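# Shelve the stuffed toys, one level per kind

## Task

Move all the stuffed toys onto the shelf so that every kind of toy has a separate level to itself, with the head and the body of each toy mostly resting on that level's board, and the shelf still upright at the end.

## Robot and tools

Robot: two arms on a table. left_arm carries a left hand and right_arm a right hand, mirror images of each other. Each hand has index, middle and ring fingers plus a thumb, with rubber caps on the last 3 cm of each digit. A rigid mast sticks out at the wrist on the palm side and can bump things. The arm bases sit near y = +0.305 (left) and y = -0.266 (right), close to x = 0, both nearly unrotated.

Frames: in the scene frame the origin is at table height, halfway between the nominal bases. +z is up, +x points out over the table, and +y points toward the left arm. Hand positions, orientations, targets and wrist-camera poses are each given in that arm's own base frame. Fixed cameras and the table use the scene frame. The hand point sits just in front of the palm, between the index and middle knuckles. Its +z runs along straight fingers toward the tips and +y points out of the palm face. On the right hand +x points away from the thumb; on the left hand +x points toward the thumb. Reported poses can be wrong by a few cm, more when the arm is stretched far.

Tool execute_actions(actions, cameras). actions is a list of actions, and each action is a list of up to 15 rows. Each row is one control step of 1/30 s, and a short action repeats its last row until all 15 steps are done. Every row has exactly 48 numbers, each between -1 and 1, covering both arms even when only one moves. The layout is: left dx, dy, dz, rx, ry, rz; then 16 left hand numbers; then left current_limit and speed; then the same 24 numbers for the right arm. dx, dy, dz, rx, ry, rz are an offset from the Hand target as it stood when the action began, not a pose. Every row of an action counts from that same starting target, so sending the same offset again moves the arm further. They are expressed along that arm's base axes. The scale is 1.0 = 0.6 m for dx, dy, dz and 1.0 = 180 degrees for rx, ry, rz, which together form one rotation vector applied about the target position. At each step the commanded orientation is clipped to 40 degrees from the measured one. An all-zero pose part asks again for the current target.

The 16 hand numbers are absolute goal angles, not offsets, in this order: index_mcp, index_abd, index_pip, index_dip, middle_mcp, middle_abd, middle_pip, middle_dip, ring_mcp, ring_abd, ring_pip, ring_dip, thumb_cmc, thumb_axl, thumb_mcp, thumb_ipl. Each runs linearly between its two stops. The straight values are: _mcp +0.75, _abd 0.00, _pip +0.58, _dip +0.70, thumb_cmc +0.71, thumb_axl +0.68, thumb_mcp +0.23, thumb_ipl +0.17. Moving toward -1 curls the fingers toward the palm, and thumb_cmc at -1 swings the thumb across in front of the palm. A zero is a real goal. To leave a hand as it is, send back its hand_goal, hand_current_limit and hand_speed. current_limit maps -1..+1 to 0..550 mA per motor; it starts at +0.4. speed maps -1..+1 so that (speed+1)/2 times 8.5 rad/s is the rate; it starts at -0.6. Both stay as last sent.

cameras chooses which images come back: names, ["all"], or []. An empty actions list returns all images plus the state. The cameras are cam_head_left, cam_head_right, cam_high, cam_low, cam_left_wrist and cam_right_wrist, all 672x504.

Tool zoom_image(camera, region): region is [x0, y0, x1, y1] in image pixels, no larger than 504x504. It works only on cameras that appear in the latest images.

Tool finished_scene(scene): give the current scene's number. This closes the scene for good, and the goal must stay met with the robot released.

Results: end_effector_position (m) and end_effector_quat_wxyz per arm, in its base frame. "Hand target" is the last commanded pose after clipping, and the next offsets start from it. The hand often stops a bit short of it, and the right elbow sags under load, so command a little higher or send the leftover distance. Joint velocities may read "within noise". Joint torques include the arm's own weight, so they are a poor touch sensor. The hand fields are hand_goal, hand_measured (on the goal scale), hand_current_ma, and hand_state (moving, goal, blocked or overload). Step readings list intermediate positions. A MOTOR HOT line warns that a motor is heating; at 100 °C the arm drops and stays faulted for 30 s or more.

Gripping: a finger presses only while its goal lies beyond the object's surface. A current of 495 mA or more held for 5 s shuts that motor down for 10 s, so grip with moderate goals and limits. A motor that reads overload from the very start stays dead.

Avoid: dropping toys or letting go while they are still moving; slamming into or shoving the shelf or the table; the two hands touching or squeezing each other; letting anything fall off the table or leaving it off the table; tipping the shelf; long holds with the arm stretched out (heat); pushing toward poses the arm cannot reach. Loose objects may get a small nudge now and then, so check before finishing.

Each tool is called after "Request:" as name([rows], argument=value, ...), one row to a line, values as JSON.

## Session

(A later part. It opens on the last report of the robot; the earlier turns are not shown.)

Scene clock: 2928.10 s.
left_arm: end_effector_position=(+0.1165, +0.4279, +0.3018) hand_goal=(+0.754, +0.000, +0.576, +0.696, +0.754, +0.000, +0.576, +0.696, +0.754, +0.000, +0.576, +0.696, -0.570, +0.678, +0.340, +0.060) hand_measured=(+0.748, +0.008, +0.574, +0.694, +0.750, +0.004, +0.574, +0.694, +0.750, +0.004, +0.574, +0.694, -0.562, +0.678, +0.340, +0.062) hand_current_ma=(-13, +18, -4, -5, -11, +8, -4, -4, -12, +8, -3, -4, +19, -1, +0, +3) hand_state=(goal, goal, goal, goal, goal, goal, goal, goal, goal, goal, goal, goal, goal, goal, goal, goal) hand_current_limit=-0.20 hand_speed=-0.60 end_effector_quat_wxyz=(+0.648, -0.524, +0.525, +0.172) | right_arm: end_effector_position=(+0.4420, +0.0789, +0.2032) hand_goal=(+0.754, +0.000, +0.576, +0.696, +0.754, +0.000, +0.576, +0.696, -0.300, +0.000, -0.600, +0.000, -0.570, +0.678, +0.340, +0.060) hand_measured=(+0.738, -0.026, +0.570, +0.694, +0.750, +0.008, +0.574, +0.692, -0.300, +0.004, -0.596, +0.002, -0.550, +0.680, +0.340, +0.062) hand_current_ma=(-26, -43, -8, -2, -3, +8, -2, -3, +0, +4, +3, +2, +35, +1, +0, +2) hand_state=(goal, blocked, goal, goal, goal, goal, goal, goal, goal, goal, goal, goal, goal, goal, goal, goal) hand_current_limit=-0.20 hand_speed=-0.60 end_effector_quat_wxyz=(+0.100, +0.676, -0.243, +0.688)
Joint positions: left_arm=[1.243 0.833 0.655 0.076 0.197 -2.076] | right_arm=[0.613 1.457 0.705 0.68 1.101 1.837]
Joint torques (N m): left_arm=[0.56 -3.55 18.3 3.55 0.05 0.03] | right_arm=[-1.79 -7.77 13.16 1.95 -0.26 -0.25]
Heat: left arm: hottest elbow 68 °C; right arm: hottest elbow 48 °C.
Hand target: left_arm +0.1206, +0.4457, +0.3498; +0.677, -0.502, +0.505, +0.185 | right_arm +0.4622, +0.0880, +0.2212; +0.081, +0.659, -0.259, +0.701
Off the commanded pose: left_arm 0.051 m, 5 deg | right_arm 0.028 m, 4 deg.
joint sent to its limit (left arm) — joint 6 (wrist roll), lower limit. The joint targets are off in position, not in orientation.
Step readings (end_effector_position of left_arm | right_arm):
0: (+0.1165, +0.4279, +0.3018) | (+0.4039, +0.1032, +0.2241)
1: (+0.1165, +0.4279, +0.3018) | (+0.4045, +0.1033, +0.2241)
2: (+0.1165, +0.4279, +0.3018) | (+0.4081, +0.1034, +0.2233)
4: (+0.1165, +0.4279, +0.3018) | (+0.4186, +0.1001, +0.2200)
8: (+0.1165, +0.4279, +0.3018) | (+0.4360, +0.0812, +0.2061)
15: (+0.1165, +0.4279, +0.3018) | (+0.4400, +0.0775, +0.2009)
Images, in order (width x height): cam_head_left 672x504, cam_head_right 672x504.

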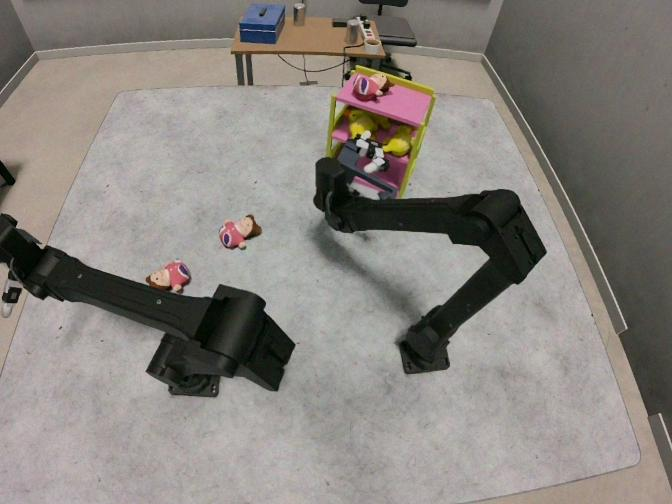

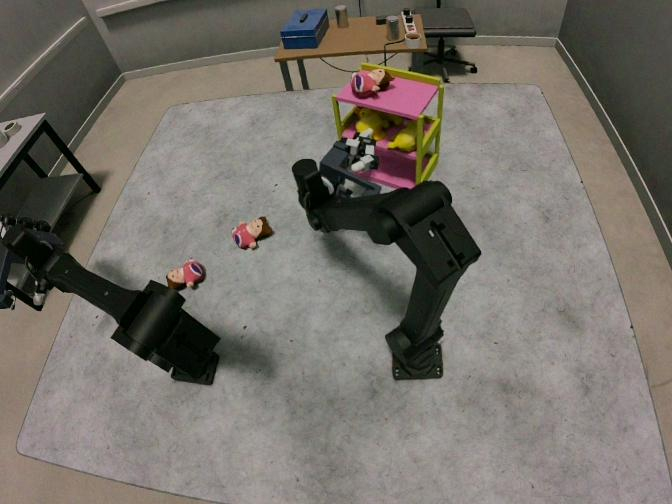

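Request:
execute_actions([
  [[0,0,0,0,0,0,0.754,0,0.576,0.696,0.754,0,0.576,0.696,0.754,0,0.576,0.696,-0.571,0.678,0.34,0.06,-0.2,-0.6,0.0443,-0.0233,0,0,0,0,0.754,0,0.576,0.696,0.754,0,0.576,0.696,-0.3,0,-0.6,0,-0.57,0.678,0.34,0.06,-0.2,-0.6]],
], cameras=["cam_head_right","cam_head_left","cam_low"])

Request:
zoom_image(camera="cam_head_right", region=[330, 90, 430, 190])

Request:
zoom_image(camera="cam_head_left", region=[320, 90, 420, 190])

Request:
zoom_image(camera="cam_low", region=[120, 100, 300, 280])

Scene clock: 2936.90 s.
left_arm: end_effector_position=(+0.1165, +0.4279, +0.3018) hand_goal=(+0.754, +0.000, +0.576, +0.696, +0.754, +0.000, +0.576, +0.696, +0.754, +0.000, +0.576, +0.696, -0.570, +0.678, +0.340, +0.060) hand_measured=(+0.748, +0.008, +0.574, +0.694, +0.750, +0.004, +0.574, +0.694, +0.750, +0.004, +0.574, +0.694, -0.562, +0.678, +0.340, +0.062) hand_current_ma=(-13, +18, -4, -5, -11, +8, -4, -4, -12, +8, -3, -4, +19, -1, +0, +3) hand_state=(goal, goal, goal, goal, goal, goal, goal, goal, goal, goal, goal, goal, goal, goal, goal, goal) hand_current_limit=-0.20 hand_speed=-0.60 end_effector_quat_wxyz=(+0.648, -0.524, +0.525, +0.172) | right_arm: end_effector_position=(+0.4688, +0.0691, +0.2041) hand_goal=(+0.754, +0.000, +0.576, +0.696, +0.754, +0.000, +0.576, +0.696, -0.300, +0.000, -0.600, +0.000, -0.570, +0.678, +0.340, +0.060) hand_measured=(+0.754, -0.028, +0.576, +0.696, +0.750, +0.008, +0.574, +0.692, -0.300, +0.004, -0.596, +0.002, -0.550, +0.680, +0.340, +0.062) hand_current_ma=(+0, -46, +0, +0, -3, +8, -2, -3, +0, +4, +3, +2, +35, +1, +0, +2) hand_state=(goal, blocked, goal, goal, goal, goal, goal, goal, goal, goal, goal, goal, goal, goal, goal, goal) hand_current_limit=-0.20 hand_speed=-0.60 end_effector_quat_wxyz=(+0.093, +0.676, -0.244, +0.690)
Joint positions: left_arm=[1.243 0.833 0.655 0.076 0.197 -2.076] | right_arm=[0.556 1.492 0.747 0.683 1.035 1.837]
Joint torques (N m): left_arm=[0.91 -3.19 18.25 3.48 0.05 0.05] | right_arm=[-2.02 -7.82 13.19 1.72 -0.13 -0.25]
Heat: left arm: hottest elbow 68 °C; right arm: hottest elbow 49 °C.
Hand target: left_arm +0.1206, +0.4457, +0.3498; +0.677, -0.502, +0.505, +0.185 | right_arm +0.4888, +0.0740, +0.2211; +0.081, +0.660, -0.259, +0.701
Off the commanded pose: left_arm 0.051 m, 5 deg | right_arm 0.027 m, 3 deg.
joint sent to its limit (left arm) — joint 6 (wrist roll), lower limit. The joint targets are off in position, not in orientation.
Step readings (end_effector_position of left_arm | right_arm):
0: (+0.1165, +0.4279, +0.3018) | (+0.4420, +0.0789, +0.2032)
1: (+0.1165, +0.4279, +0.3018) | (+0.4423, +0.0790, +0.2031)
2: (+0.1165, +0.4279, +0.3018) | (+0.4440, +0.0794, +0.2030)
4: (+0.1165, +0.4279, +0.3018) | (+0.4498, +0.0784, +0.2034)
8: (+0.1165, +0.4279, +0.3018) | (+0.4626, +0.0726, +0.2049)
15: (+0.1165, +0.4279, +0.3018) | (+0.4688, +0.0691, +0.2041)
Images, in order (width x height): cam_head_left 672x504, cam_head_right 672x504, cam_low 672x504.

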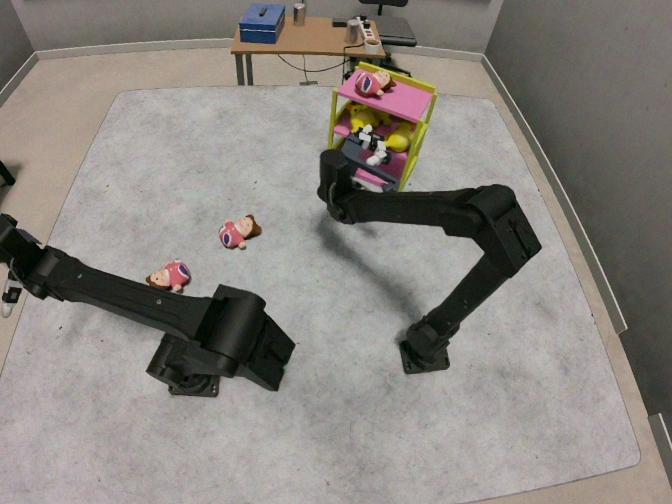

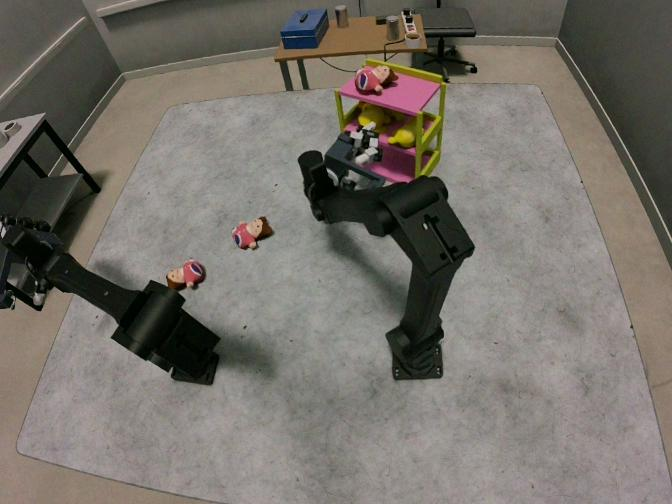

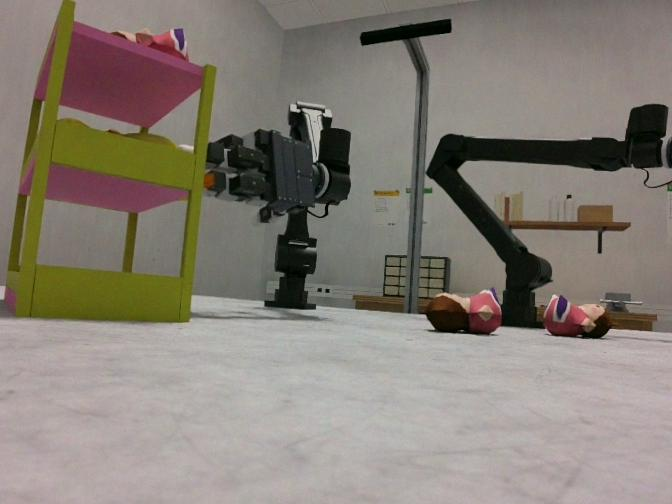

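Scaled by 5.040 from the camera's 672x504 image, which has a finer 960x720 frame.

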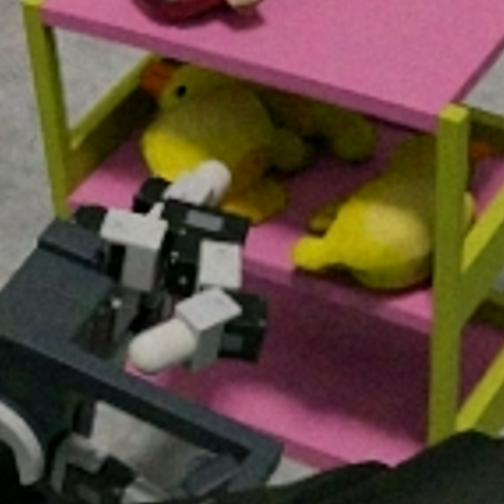

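Scaled by 5.040 from the camera's 672x504 image, which has a finer 960x720 frame.

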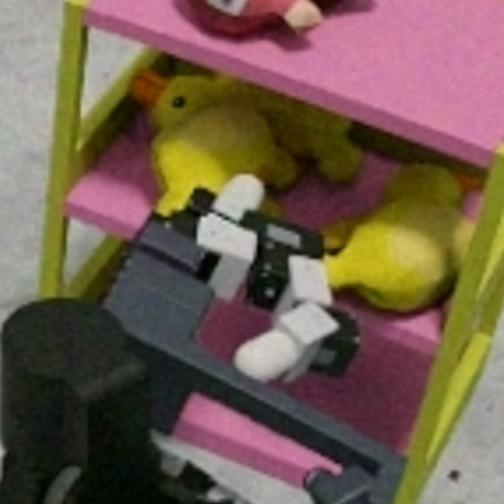

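Scaled by 2.800 from the camera's 672x504 image, which has a finer 960x720 frame.

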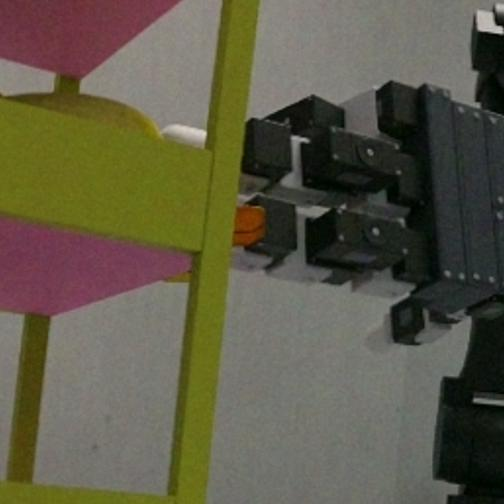

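Request:
execute_actions([
  [[0,0,0,0,0,0,0.754,0,0.576,0.696,0.754,0,0.576,0.696,0.754,0,0.576,0.696,-0.571,0.678,0.34,0.06,-0.2,-0.6,-0.118,0.062,0,0,0,0,0.754,0,0.576,0.696,0.754,0,0.576,0.696,-0.3,0,-0.6,0,-0.57,0.678,0.34,0.06,-0.2,-0.6]],
  [[0,0,0,0,0,0,0.754,0,0.576,0.696,0.754,0,0.576,0.696,0.754,0,0.576,0.696,-0.571,0.678,0.34,0.06,-0.2,-0.6,-0.088,0.022,-0.05,0,0,0,0.754,0,0.576,0.696,-0.3,0,-0.6,0,-0.3,0,-0.6,0,-0.57,0.678,0.34,0.06,-0.2,-0.6]],
], cameras=["cam_head_right","cam_head_left","cam_low","cam_right_wrist"])

Request:
zoom_image(camera="cam_head_right", region=[325, 60, 455, 190])

Request:
zoom_image(camera="cam_head_left", region=[315, 70, 445, 200])

Request:
zoom_image(camera="cam_low", region=[120, 100, 300, 280])

Scene clock: 2953.57 s.
left_arm: end_effector_position=(+0.1165, +0.4279, +0.3018) hand_goal=(+0.754, +0.000, +0.576, +0.696, +0.754, +0.000, +0.576, +0.696, +0.754, +0.000, +0.576, +0.696, -0.570, +0.678, +0.340, +0.060) hand_measured=(+0.748, +0.008, +0.574, +0.694, +0.750, +0.004, +0.574, +0.694, +0.750, +0.004, +0.574, +0.694, -0.562, +0.678, +0.340, +0.062) hand_current_ma=(-13, +18, -4, -5, -11, +8, -4, -4, -12, +8, -3, -4, +19, -1, +0, +3) hand_state=(goal, goal, goal, goal, goal, goal, goal, goal, goal, goal, goal, goal, goal, goal, goal, goal) hand_current_limit=-0.20 hand_speed=-0.60 end_effector_quat_wxyz=(+0.648, -0.524, +0.525, +0.172) | right_arm: end_effector_position=(+0.3673, +0.1236, +0.1901) hand_goal=(+0.754, +0.000, +0.576, +0.696, -0.300, +0.000, -0.600, +0.000, -0.300, +0.000, -0.600, +0.000, -0.570, +0.678, +0.340, +0.060) hand_measured=(+0.752, +0.002, +0.578, +0.696, -0.298, +0.008, -0.596, +0.004, -0.300, +0.004, -0.596, +0.002, -0.550, +0.680, +0.340, +0.062) hand_current_ma=(-2, +1, +1, +0, +2, +8, +4, +3, +0, +4, +3, +2, +35, +1, +0, +2) hand_state=(goal, goal, goal, goal, goal, goal, goal, goal, goal, goal, goal, goal, goal, goal, goal, goal) hand_current_limit=-0.20 hand_speed=-0.60 end_effector_quat_wxyz=(+0.088, +0.664, -0.255, +0.697)
Joint positions: left_arm=[1.243 0.833 0.655 0.076 0.197 -2.076] | right_arm=[0.829 1.425 0.614 0.763 1.32 1.859]
Joint torques (N m): left_arm=[0.62 -3.49 18.26 3.4 0.11 0.06] | right_arm=[-0.21 -7.53 7.13 1.78 0.2 -0.35]
Heat: left arm: hottest elbow 68 °C; right arm: hottest elbow 48 °C.
Hand target: left_arm +0.1206, +0.4457, +0.3498; +0.677, -0.502, +0.505, +0.185 | right_arm +0.3651, +0.1244, +0.1911; +0.081, +0.660, -0.259, +0.701
Off the commanded pose: left_arm 0.051 m, 5 deg | right_arm 0.002 m, 1 deg.
joint sent to its limit (left arm) — joint 6 (wrist roll), lower limit. The joint targets are off in position, not in orientation.
Step readings (end_effector_position of left_arm | right_arm):
0: (+0.1165, +0.4279, +0.3018) | (+0.4688, +0.0691, +0.2041)
1: (+0.1165, +0.4279, +0.3018) | (+0.4685, +0.0689, +0.2041)
2: (+0.1165, +0.4279, +0.3018) | (+0.4646, +0.0694, +0.2045)
4: (+0.1165, +0.4279, +0.3018) | (+0.4539, +0.0735, +0.2064)
8: (+0.1165, +0.4279, +0.3018) | (+0.4333, +0.1010, +0.2142)
15: (+0.1165, +0.4279, +0.3018) | (+0.4217, +0.1139, +0.2208)
16: (+0.1165, +0.4279, +0.3018) | (+0.4209, +0.1134, +0.2203)
17: (+0.1165, +0.4279, +0.3018) | (+0.4168, +0.1118, +0.2186)
19: (+0.1165, +0.4279, +0.3018) | (+0.4031, +0.1102, +0.2113)
23: (+0.1165, +0.4279, +0.3018) | (+0.3756, +0.1164, +0.1922)
30: (+0.1165, +0.4279, +0.3018) | (+0.3673, +0.1235, +0.1896)
camera_calibration:
cam_right_wrist: T_world_to_cam=[[-0.217684, -0.365841, -0.904861, 0.327152], [-0.340885, 0.897208, -0.28074, 0.0204333], [0.914555, 0.247341, -0.320017, -0.182484], [0, 0, 0, 1]] pos_world=[0.245072, 0.146488, 0.243366]
Images, in order (width x height): cam_head_left 672x504, cam_head_right 672x504, cam_low 672x504, cam_right_wrist 672x504.

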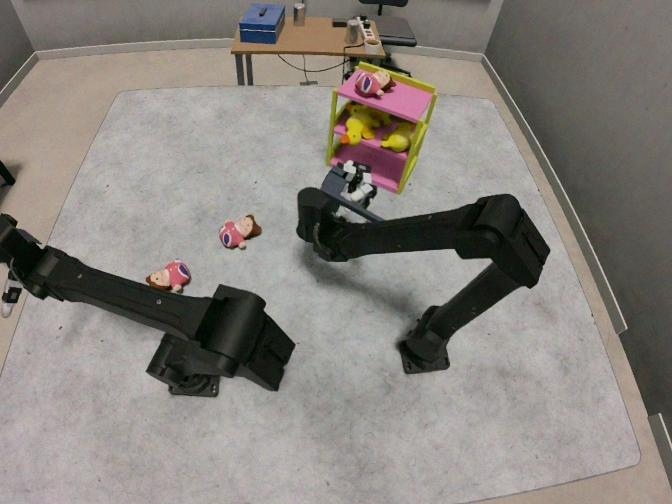

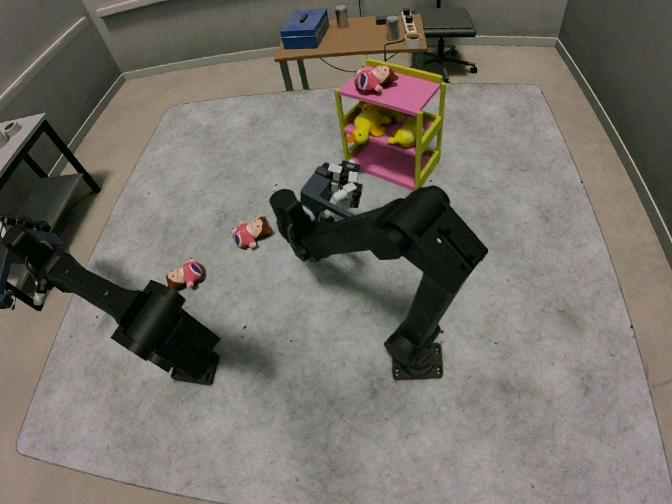

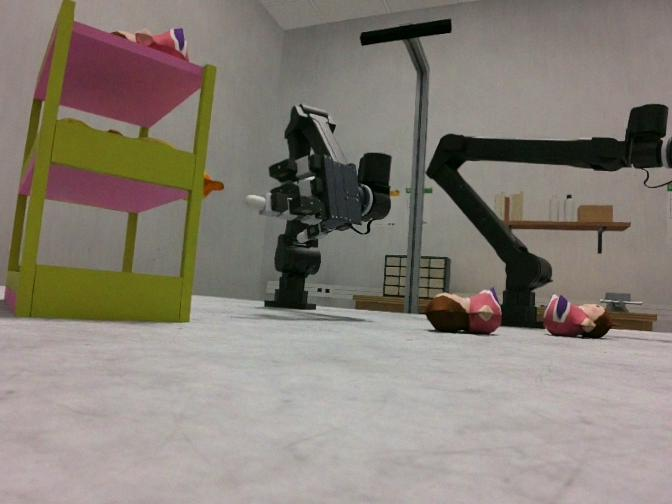

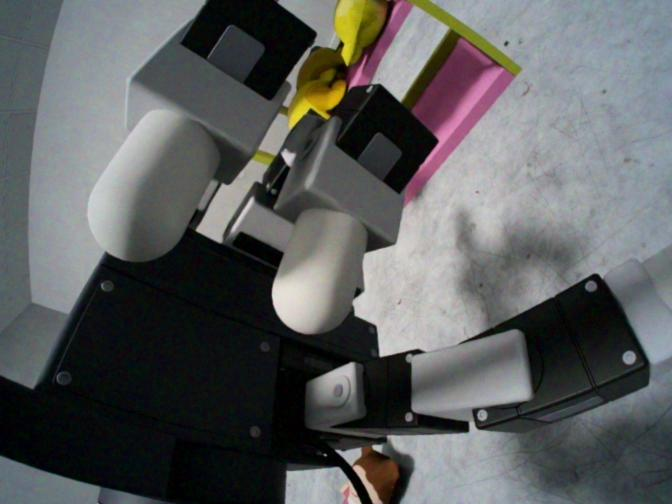

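Scaled by 3.877 from the camera's 672x504 image, which has a finer 960x720 frame.

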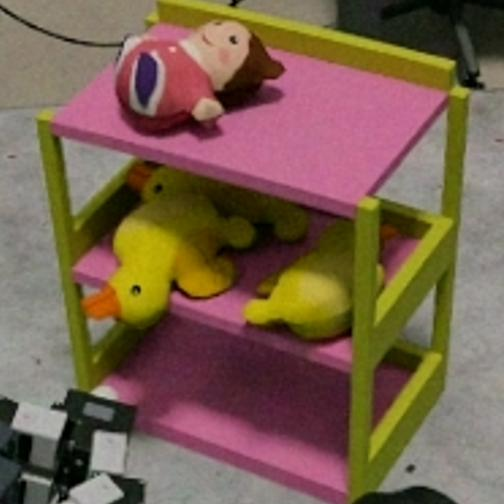

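Scaled by 3.877 from the camera's 672x504 image, which has a finer 960x720 frame.

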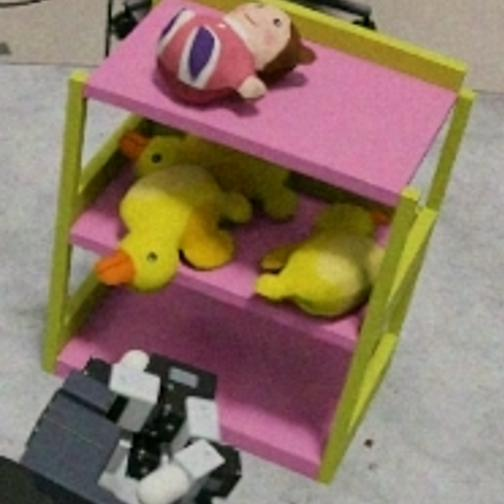

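Scaled by 2.800 from the camera's 672x504 image, which has a finer 960x720 frame.

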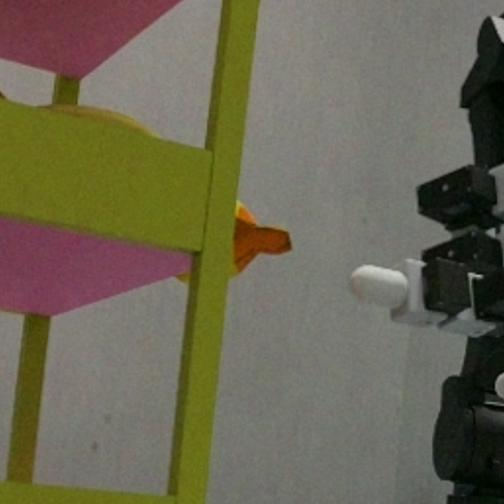

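Request:
execute_actions([
  [[0,0,0,0,0,0,0.754,0,0.576,0.696,0.754,0,0.576,0.696,0.754,0,0.576,0.696,-0.571,0.678,0.34,0.06,-0.2,-0.6,0.0,0.0427,-0.0935,0,0,-0.019,0.754,0,0.576,0.696,-0.3,0,-0.6,0,-0.3,0,-0.6,0,-0.57,0.678,0.34,0.06,-0.2,-0.6]],
  [[0,0,0,0,0,0,0.754,0,0.576,0.696,0.754,0,0.576,0.696,0.754,0,0.576,0.696,-0.571,0.678,0.34,0.06,-0.2,-0.6,0.0673,0.0,0,0,0,0,0.754,0,0.576,0.696,-0.3,0,-0.6,0,-0.3,0,-0.6,0,-0.57,0.678,0.34,0.06,-0.2,-0.6]],
], cameras=["cam_head_right","cam_head_left","cam_low","cam_right_wrist"])

Request:
zoom_image(camera="cam_head_right", region=[325, 80, 425, 180])

Request:
zoom_image(camera="cam_head_left", region=[315, 90, 415, 190])

Request:
zoom_image(camera="cam_low", region=[120, 100, 300, 280])

Scene clock: 3047.57 s.
left_arm: end_effector_position=(+0.1165, +0.4279, +0.3018) hand_goal=(+0.754, +0.000, +0.576, +0.696, +0.754, +0.000, +0.576, +0.696, +0.754, +0.000, +0.576, +0.696, -0.570, +0.678, +0.340, +0.060) hand_measured=(+0.748, +0.008, +0.574, +0.694, +0.750, +0.004, +0.574, +0.694, +0.750, +0.004, +0.574, +0.694, -0.562, +0.678, +0.340, +0.062) hand_current_ma=(-13, +18, -4, -5, -11, +8, -4, -4, -12, +8, -3, -4, +19, -1, +0, +3) hand_state=(goal, goal, goal, goal, goal, goal, goal, goal, goal, goal, goal, goal, goal, goal, goal, goal) hand_current_limit=-0.20 hand_speed=-0.60 end_effector_quat_wxyz=(+0.648, -0.524, +0.525, +0.172) | right_arm: end_effector_position=(+0.3918, +0.1380, +0.1254) hand_goal=(+0.754, +0.000, +0.576, +0.696, -0.300, +0.000, -0.600, +0.000, -0.300, +0.000, -0.600, +0.000, -0.570, +0.678, +0.340, +0.060) hand_measured=(+0.752, +0.002, +0.578, +0.696, -0.298, +0.006, -0.596, +0.004, -0.300, +0.004, -0.596, +0.002, -0.552, +0.680, +0.340, +0.062) hand_current_ma=(-2, +2, +1, +0, +1, +7, +3, +3, +0, +4, +3, +2, +32, +1, +0, +2) hand_state=(goal, goal, goal, goal, goal, goal, goal, goal, goal, goal, goal, goal, goal, goal, goal, goal) hand_current_limit=-0.20 hand_speed=-0.60 end_effector_quat_wxyz=(+0.117, +0.662, -0.266, +0.691)
Joint positions: left_arm=[1.243 0.833 0.655 0.076 0.197 -2.076] | right_arm=[0.803 1.687 0.678 0.923 1.352 1.869]
Joint torques (N m): left_arm=[0.67 -3.19 18.29 3.33 0.09 0.04] | right_arm=[-0.85 -8.64 9.91 1.63 -0.03 -0.44]
Heat: left arm: hottest elbow 69 °C; right arm: hottest elbow 41 °C.
Hand target: left_arm +0.1206, +0.4457, +0.3498; +0.677, -0.502, +0.505, +0.185 | right_arm +0.4055, +0.1501, +0.1351; +0.102, +0.651, -0.278, +0.698
Off the commanded pose: left_arm 0.051 m, 5 deg | right_arm 0.021 m, 3 deg.
joint sent to its limit (left arm) — joint 6 (wrist roll), lower limit. The joint targets are off in position, not in orientation.
Step readings (end_effector_position of left_arm | right_arm):
0: (+0.1165, +0.4279, +0.3018) | (+0.3673, +0.1236, +0.1901)
1: (+0.1165, +0.4279, +0.3018) | (+0.3670, +0.1233, +0.1899)
2: (+0.1165, +0.4279, +0.3018) | (+0.3648, +0.1231, +0.1885)
4: (+0.1165, +0.4279, +0.3018) | (+0.3607, +0.1247, +0.1778)
8: (+0.1165, +0.4279, +0.3018) | (+0.3573, +0.1338, +0.1426)
15: (+0.1165, +0.4279, +0.3018) | (+0.3559, +0.1372, +0.1249)
16: (+0.1165, +0.4279, +0.3018) | (+0.3562, +0.1375, +0.1250)
17: (+0.1165, +0.4279, +0.3018) | (+0.3580, +0.1381, +0.1250)
19: (+0.1165, +0.4279, +0.3018) | (+0.3662, +0.1399, +0.1254)
23: (+0.1165, +0.4279, +0.3018) | (+0.3850, +0.1396, +0.1264)
30: (+0.1165, +0.4279, +0.3018) | (+0.3916, +0.1380, +0.1250)
camera_calibration:
cam_right_wrist: T_world_to_cam=[[-0.256705, -0.37065, -0.892592, 0.293679], [-0.294032, 0.909714, -0.293198, -0.0208162], [0.920678, 0.187185, -0.342511, -0.220355], [0, 0, 0, 1]] pos_world=[0.272144, 0.169036, 0.180558]
Images, in order (width x height): cam_head_left 672x504, cam_head_right 672x504, cam_low 672x504, cam_right_wrist 672x504.

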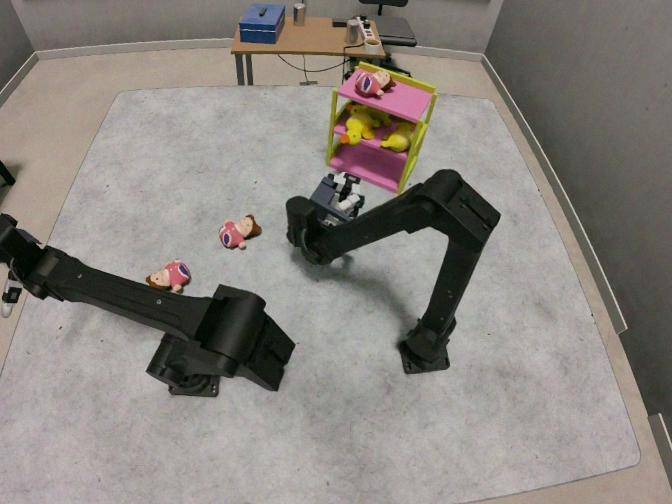

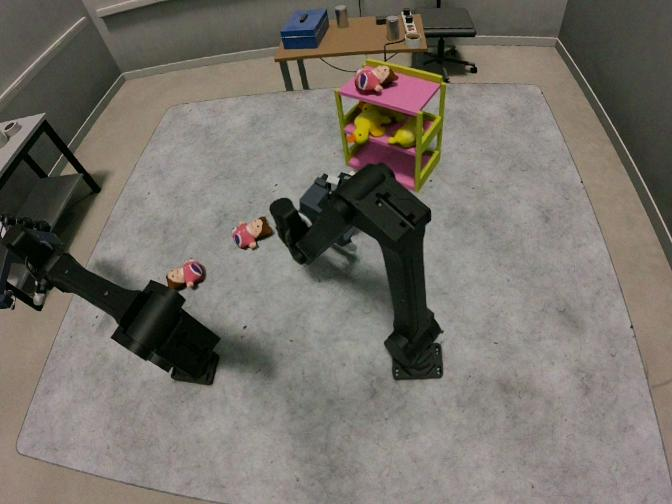

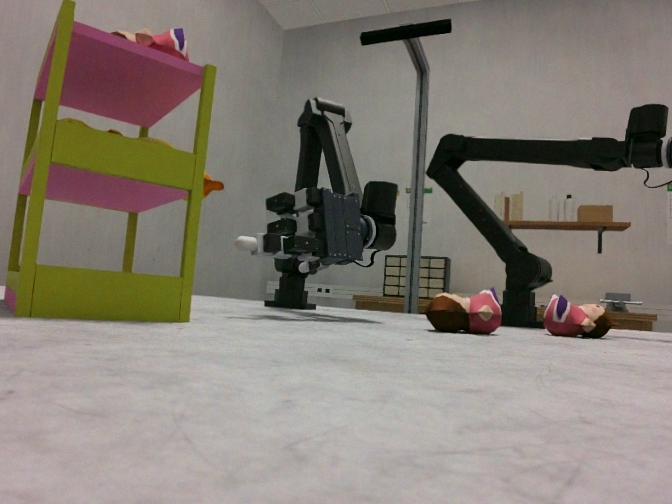

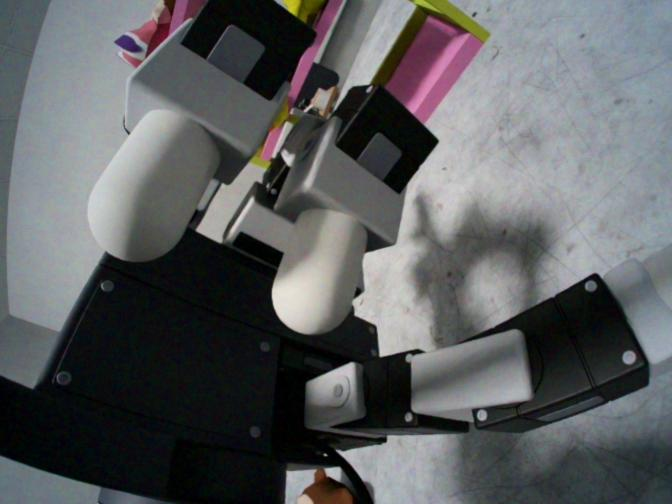

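Scaled by 5.040 from the camera's 672x504 image, which has a finer 960x720 frame.

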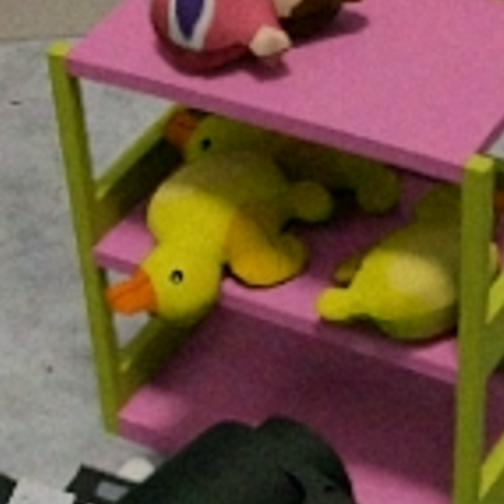

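Scaled by 5.040 from the camera's 672x504 image, which has a finer 960x720 frame.

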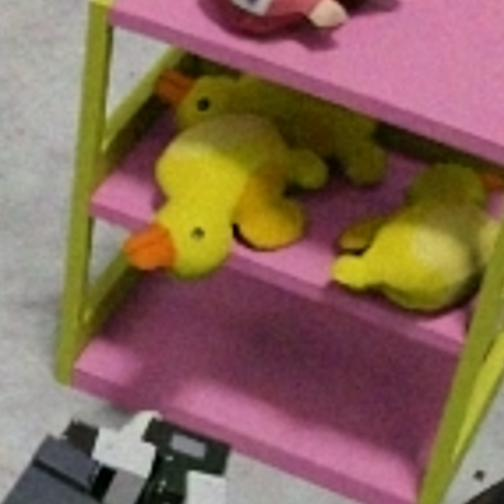

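Scaled by 2.800 from the camera's 672x504 image, which has a finer 960x720 frame.

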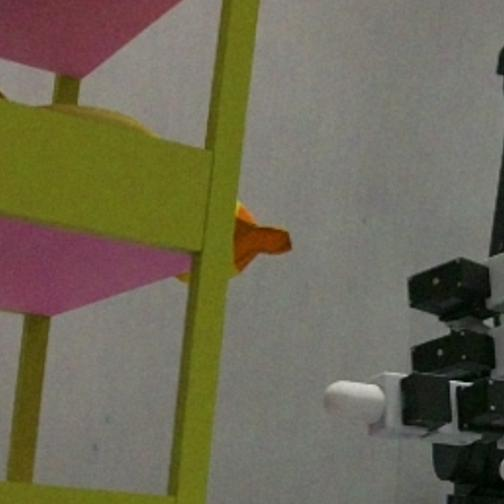

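Request:
execute_actions([
  [[0,0,0,0,0,0,0.754,0,0.576,0.696,0.754,0,0.576,0.696,0.754,0,0.576,0.696,-0.571,0.678,0.34,0.06,-0.2,-0.6,0.085,-0.015,-0.012,0,0,0,0.754,0,0.576,0.696,-0.3,0,-0.6,0,-0.3,0,-0.6,0,-0.57,0.678,0.34,0.06,-0.2,-0.6]],
], cameras=["cam_head_right","cam_head_left","cam_low"])

Request:
zoom_image(camera="cam_head_left", region=[315, 90, 415, 190])

Request:
zoom_image(camera="cam_low", region=[120, 100, 300, 280])

Scene clock: 3059.20 s.
left_arm: end_effector_position=(+0.1165, +0.4279, +0.3018) hand_goal=(+0.754, +0.000, +0.576, +0.696, +0.754, +0.000, +0.576, +0.696, +0.754, +0.000, +0.576, +0.696, -0.570, +0.678, +0.340, +0.060) hand_measured=(+0.748, +0.008, +0.574, +0.694, +0.750, +0.004, +0.574, +0.694, +0.750, +0.004, +0.574, +0.694, -0.562, +0.678, +0.340, +0.062) hand_current_ma=(-13, +18, -4, -5, -11, +8, -4, -4, -12, +8, -3, -4, +19, -1, +0, +3) hand_state=(goal, goal, goal, goal, goal, goal, goal, goal, goal, goal, goal, goal, goal, goal, goal, goal) hand_current_limit=-0.20 hand_speed=-0.60 end_effector_quat_wxyz=(+0.648, -0.524, +0.525, +0.172) | right_arm: end_effector_position=(+0.4408, +0.1273, +0.1160) hand_goal=(+0.754, +0.000, +0.576, +0.696, -0.300, +0.000, -0.600, +0.000, -0.300, +0.000, -0.600, +0.000, -0.570, +0.678, +0.340, +0.060) hand_measured=(+0.752, +0.002, +0.578, +0.696, -0.298, +0.006, -0.596, +0.004, -0.300, +0.004, -0.596, +0.002, -0.552, +0.680, +0.340, +0.062) hand_current_ma=(-2, +2, +1, +0, +1, +7, +3, +3, +0, +4, +3, +2, +32, +1, +0, +2) hand_state=(goal, goal, goal, goal, goal, goal, goal, goal, goal, goal, goal, goal, goal, goal, goal, goal) hand_current_limit=-0.20 hand_speed=-0.60 end_effector_quat_wxyz=(+0.119, +0.664, -0.267, +0.688)
Joint positions: left_arm=[1.243 0.833 0.655 0.076 0.197 -2.076] | right_arm=[0.705 1.766 0.759 0.93 1.259 1.855]
Joint torques (N m): left_arm=[0.5 -3.08 18.22 3.41 0.09 0.02] | right_arm=[-1.14 -9.58 10.37 1.89 -0.05 -0.4]
Heat: left arm: hottest elbow 69 °C; right arm: hottest elbow 43 °C.
Hand target: left_arm +0.1206, +0.4457, +0.3498; +0.677, -0.502, +0.505, +0.185 | right_arm +0.4566, +0.1409, +0.1278; +0.102, +0.651, -0.278, +0.698
Off the commanded pose: left_arm 0.051 m, 5 deg | right_arm 0.024 m, 3 deg.
joint sent to its limit (left arm) — joint 6 (wrist roll), lower limit. The joint targets are off in position, not in orientation.
Step readings (end_effector_position of left_arm | right_arm):
0: (+0.1165, +0.4279, +0.3018) | (+0.3917, +0.1380, +0.1255)
1: (+0.1165, +0.4279, +0.3018) | (+0.3923, +0.1382, +0.1253)
2: (+0.1165, +0.4279, +0.3018) | (+0.3958, +0.1390, +0.1250)
4: (+0.1165, +0.4279, +0.3018) | (+0.4076, +0.1399, +0.1235)
8: (+0.1165, +0.4279, +0.3018) | (+0.4331, +0.1330, +0.1197)
15: (+0.1165, +0.4279, +0.3018) | (+0.4408, +0.1273, +0.1160)
Images, in order (width x height): cam_head_left 672x504, cam_head_right 672x504, cam_low 672x504.

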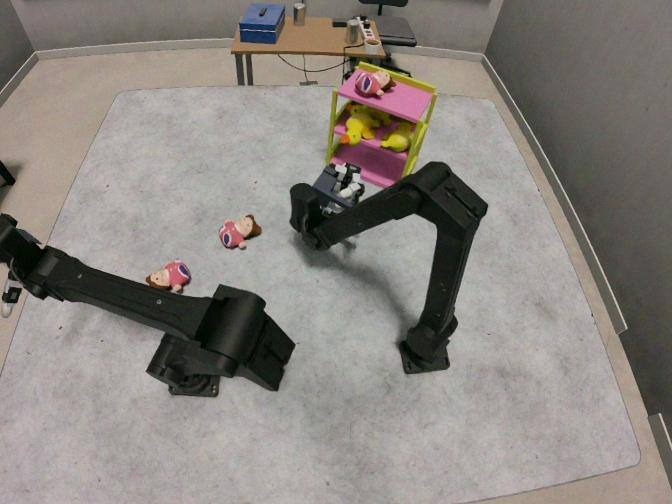

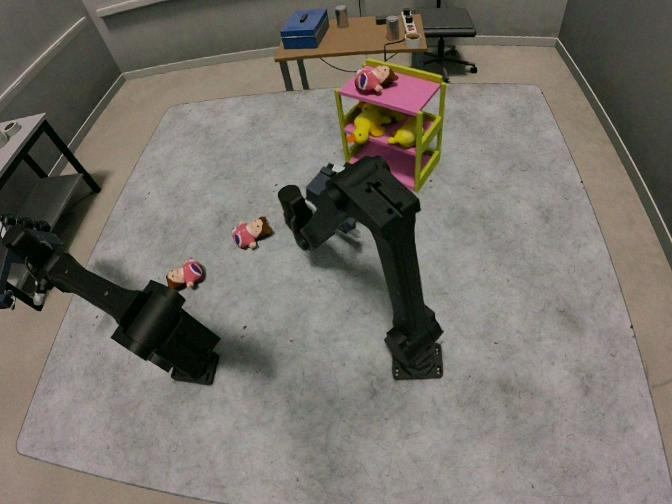

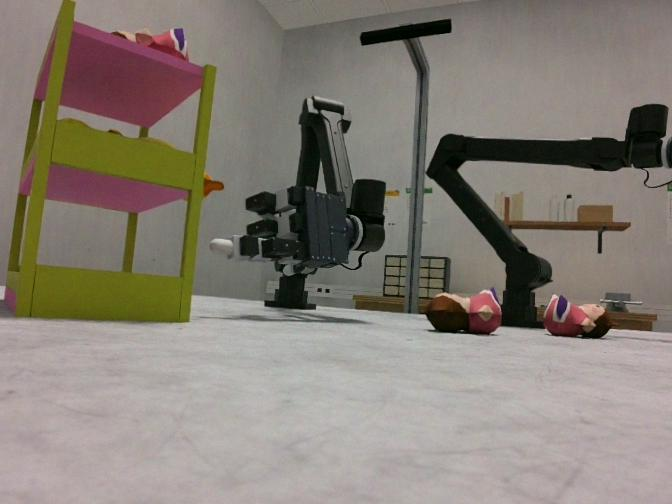

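Scaled by 5.040 from the camera's 672x504 image, which has a finer 960x720 frame.

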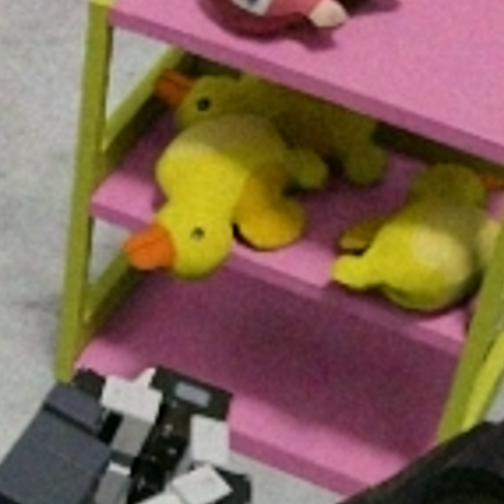

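Scaled by 2.800 from the camera's 672x504 image, which has a finer 960x720 frame.

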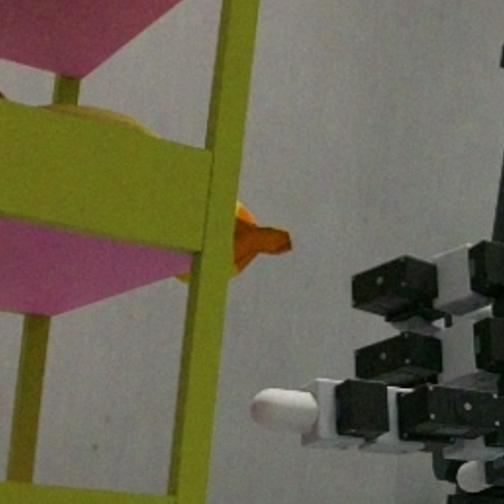

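Request:
execute_actions([
  [[0,0,0,0,0,0,0.754,0,0.576,0.696,0.754,0,0.576,0.696,0.754,0,0.576,0.696,-0.571,0.678,0.34,0.06,-0.2,-0.6,0.055,-0.034,0.0,0,0,0,0.754,0,0.576,0.696,-0.3,0,-0.6,0,-0.3,0,-0.6,0,-0.57,0.678,0.34,0.06,-0.2,-0.6]],
], cameras=["cam_head_right","cam_head_left","cam_low"])

Request:
zoom_image(camera="cam_head_left", region=[315, 90, 415, 190])

Request:
zoom_image(camera="cam_low", region=[120, 100, 300, 280])

Scene clock: 3065.87 s.
left_arm: end_effector_position=(+0.1165, +0.4279, +0.3018) hand_goal=(+0.754, +0.000, +0.576, +0.696, +0.754, +0.000, +0.576, +0.696, +0.754, +0.000, +0.576, +0.696, -0.570, +0.678, +0.340, +0.060) hand_measured=(+0.748, +0.008, +0.574, +0.694, +0.750, +0.004, +0.574, +0.694, +0.750, +0.004, +0.574, +0.694, -0.562, +0.678, +0.340, +0.062) hand_current_ma=(-13, +18, -4, -5, -11, +8, -4, -4, -12, +8, -3, -4, +19, -1, +0, +3) hand_state=(goal, goal, goal, goal, goal, goal, goal, goal, goal, goal, goal, goal, goal, goal, goal, goal) hand_current_limit=-0.20 hand_speed=-0.60 end_effector_quat_wxyz=(+0.648, -0.524, +0.525, +0.172) | right_arm: end_effector_position=(+0.4735, +0.1083, +0.1163) hand_goal=(+0.754, +0.000, +0.576, +0.696, -0.300, +0.000, -0.600, +0.000, -0.300, +0.000, -0.600, +0.000, -0.570, +0.678, +0.340, +0.060) hand_measured=(+0.752, +0.002, +0.578, +0.696, -0.300, +0.006, -0.596, +0.004, -0.300, +0.004, -0.596, +0.002, -0.552, +0.680, +0.340, +0.062) hand_current_ma=(-3, +2, +1, +0, +1, +7, +3, +3, +0, +4, +3, +2, +32, +1, +0, +2) hand_state=(goal, goal, goal, goal, goal, goal, goal, goal, goal, goal, goal, goal, goal, goal, goal, goal) hand_current_limit=-0.20 hand_speed=-0.60 end_effector_quat_wxyz=(+0.116, +0.662, -0.270, +0.689)
Joint positions: left_arm=[1.243 0.833 0.655 0.076 0.197 -2.076] | right_arm=[0.626 1.79 0.799 0.93 1.18 1.847]
Joint torques (N m): left_arm=[0.44 -3.55 18.37 3.44 0.09 0.07] | right_arm=[-0.44 -9.93 10.41 1.5 -0.06 -0.37]
Heat: left arm: hottest elbow 70 °C; right arm: hottest elbow 42 °C.
Hand target: left_arm +0.1206, +0.4457, +0.3498; +0.677, -0.502, +0.505, +0.185 | right_arm +0.4895, +0.1205, +0.1279; +0.102, +0.651, -0.278, +0.698
Off the commanded pose: left_arm 0.051 m, 5 deg | right_arm 0.023 m, 3 deg.
joint sent to its limit (left arm) — joint 6 (wrist roll), lower limit. The joint targets are off in position, not in orientation.
Step readings (end_effector_position of left_arm | right_arm):
0: (+0.1165, +0.4279, +0.3018) | (+0.4408, +0.1273, +0.1161)
1: (+0.1165, +0.4279, +0.3018) | (+0.4413, +0.1276, +0.1160)
2: (+0.1165, +0.4279, +0.3018) | (+0.4439, +0.1278, +0.1160)
4: (+0.1165, +0.4279, +0.3018) | (+0.4520, +0.1278, +0.1160)
8: (+0.1165, +0.4279, +0.3018) | (+0.4680, +0.1166, +0.1175)
15: (+0.1165, +0.4279, +0.3018) | (+0.4734, +0.1083, +0.1166)
Images, in order (width x height): cam_head_left 672x504, cam_head_right 672x504, cam_low 672x504.

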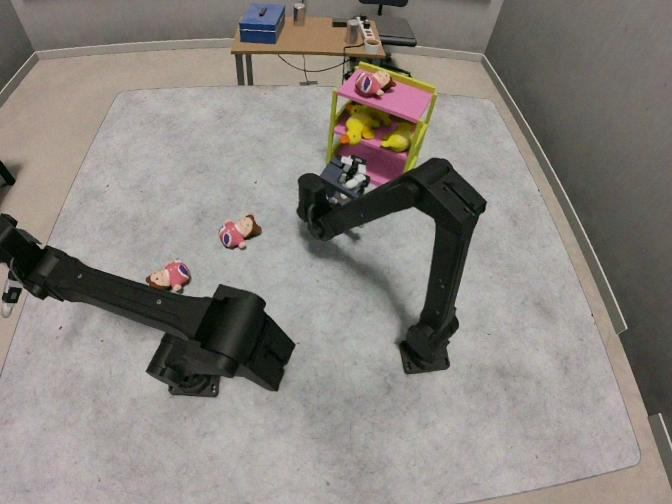

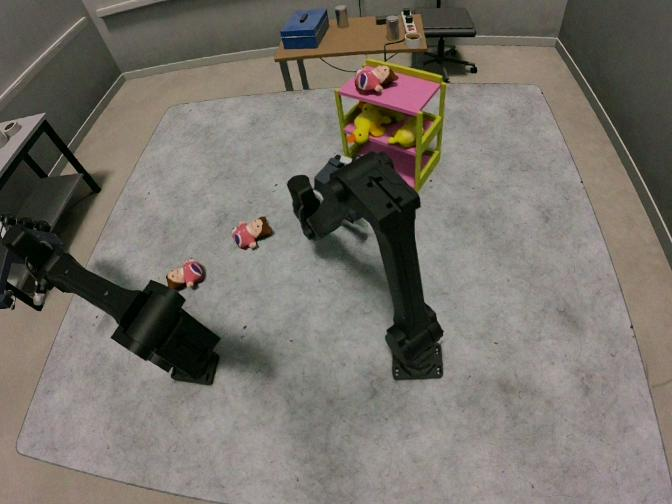

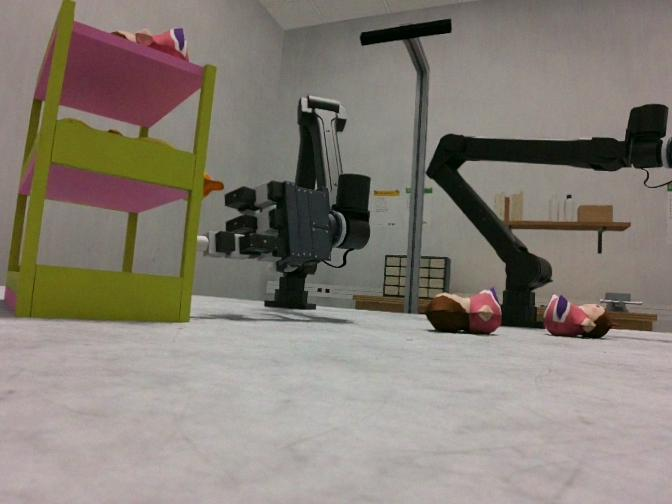

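Scaled by 5.040 from the camera's 672x504 image, which has a finer 960x720 frame.

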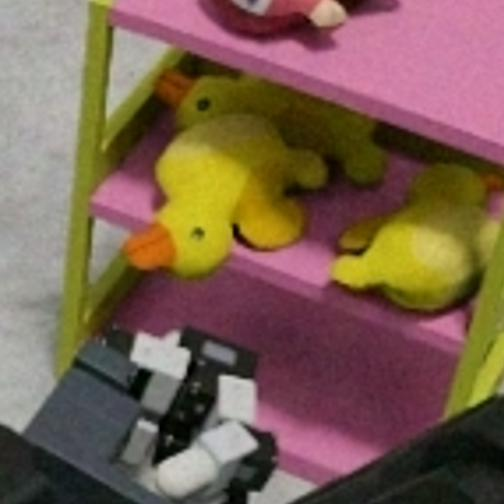

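Scaled by 2.800 from the camera's 672x504 image, which has a finer 960x720 frame.

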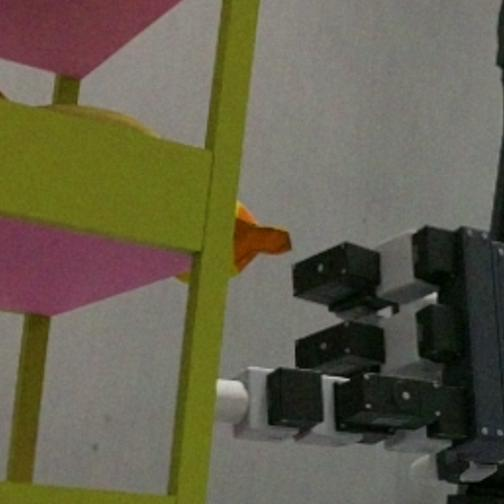

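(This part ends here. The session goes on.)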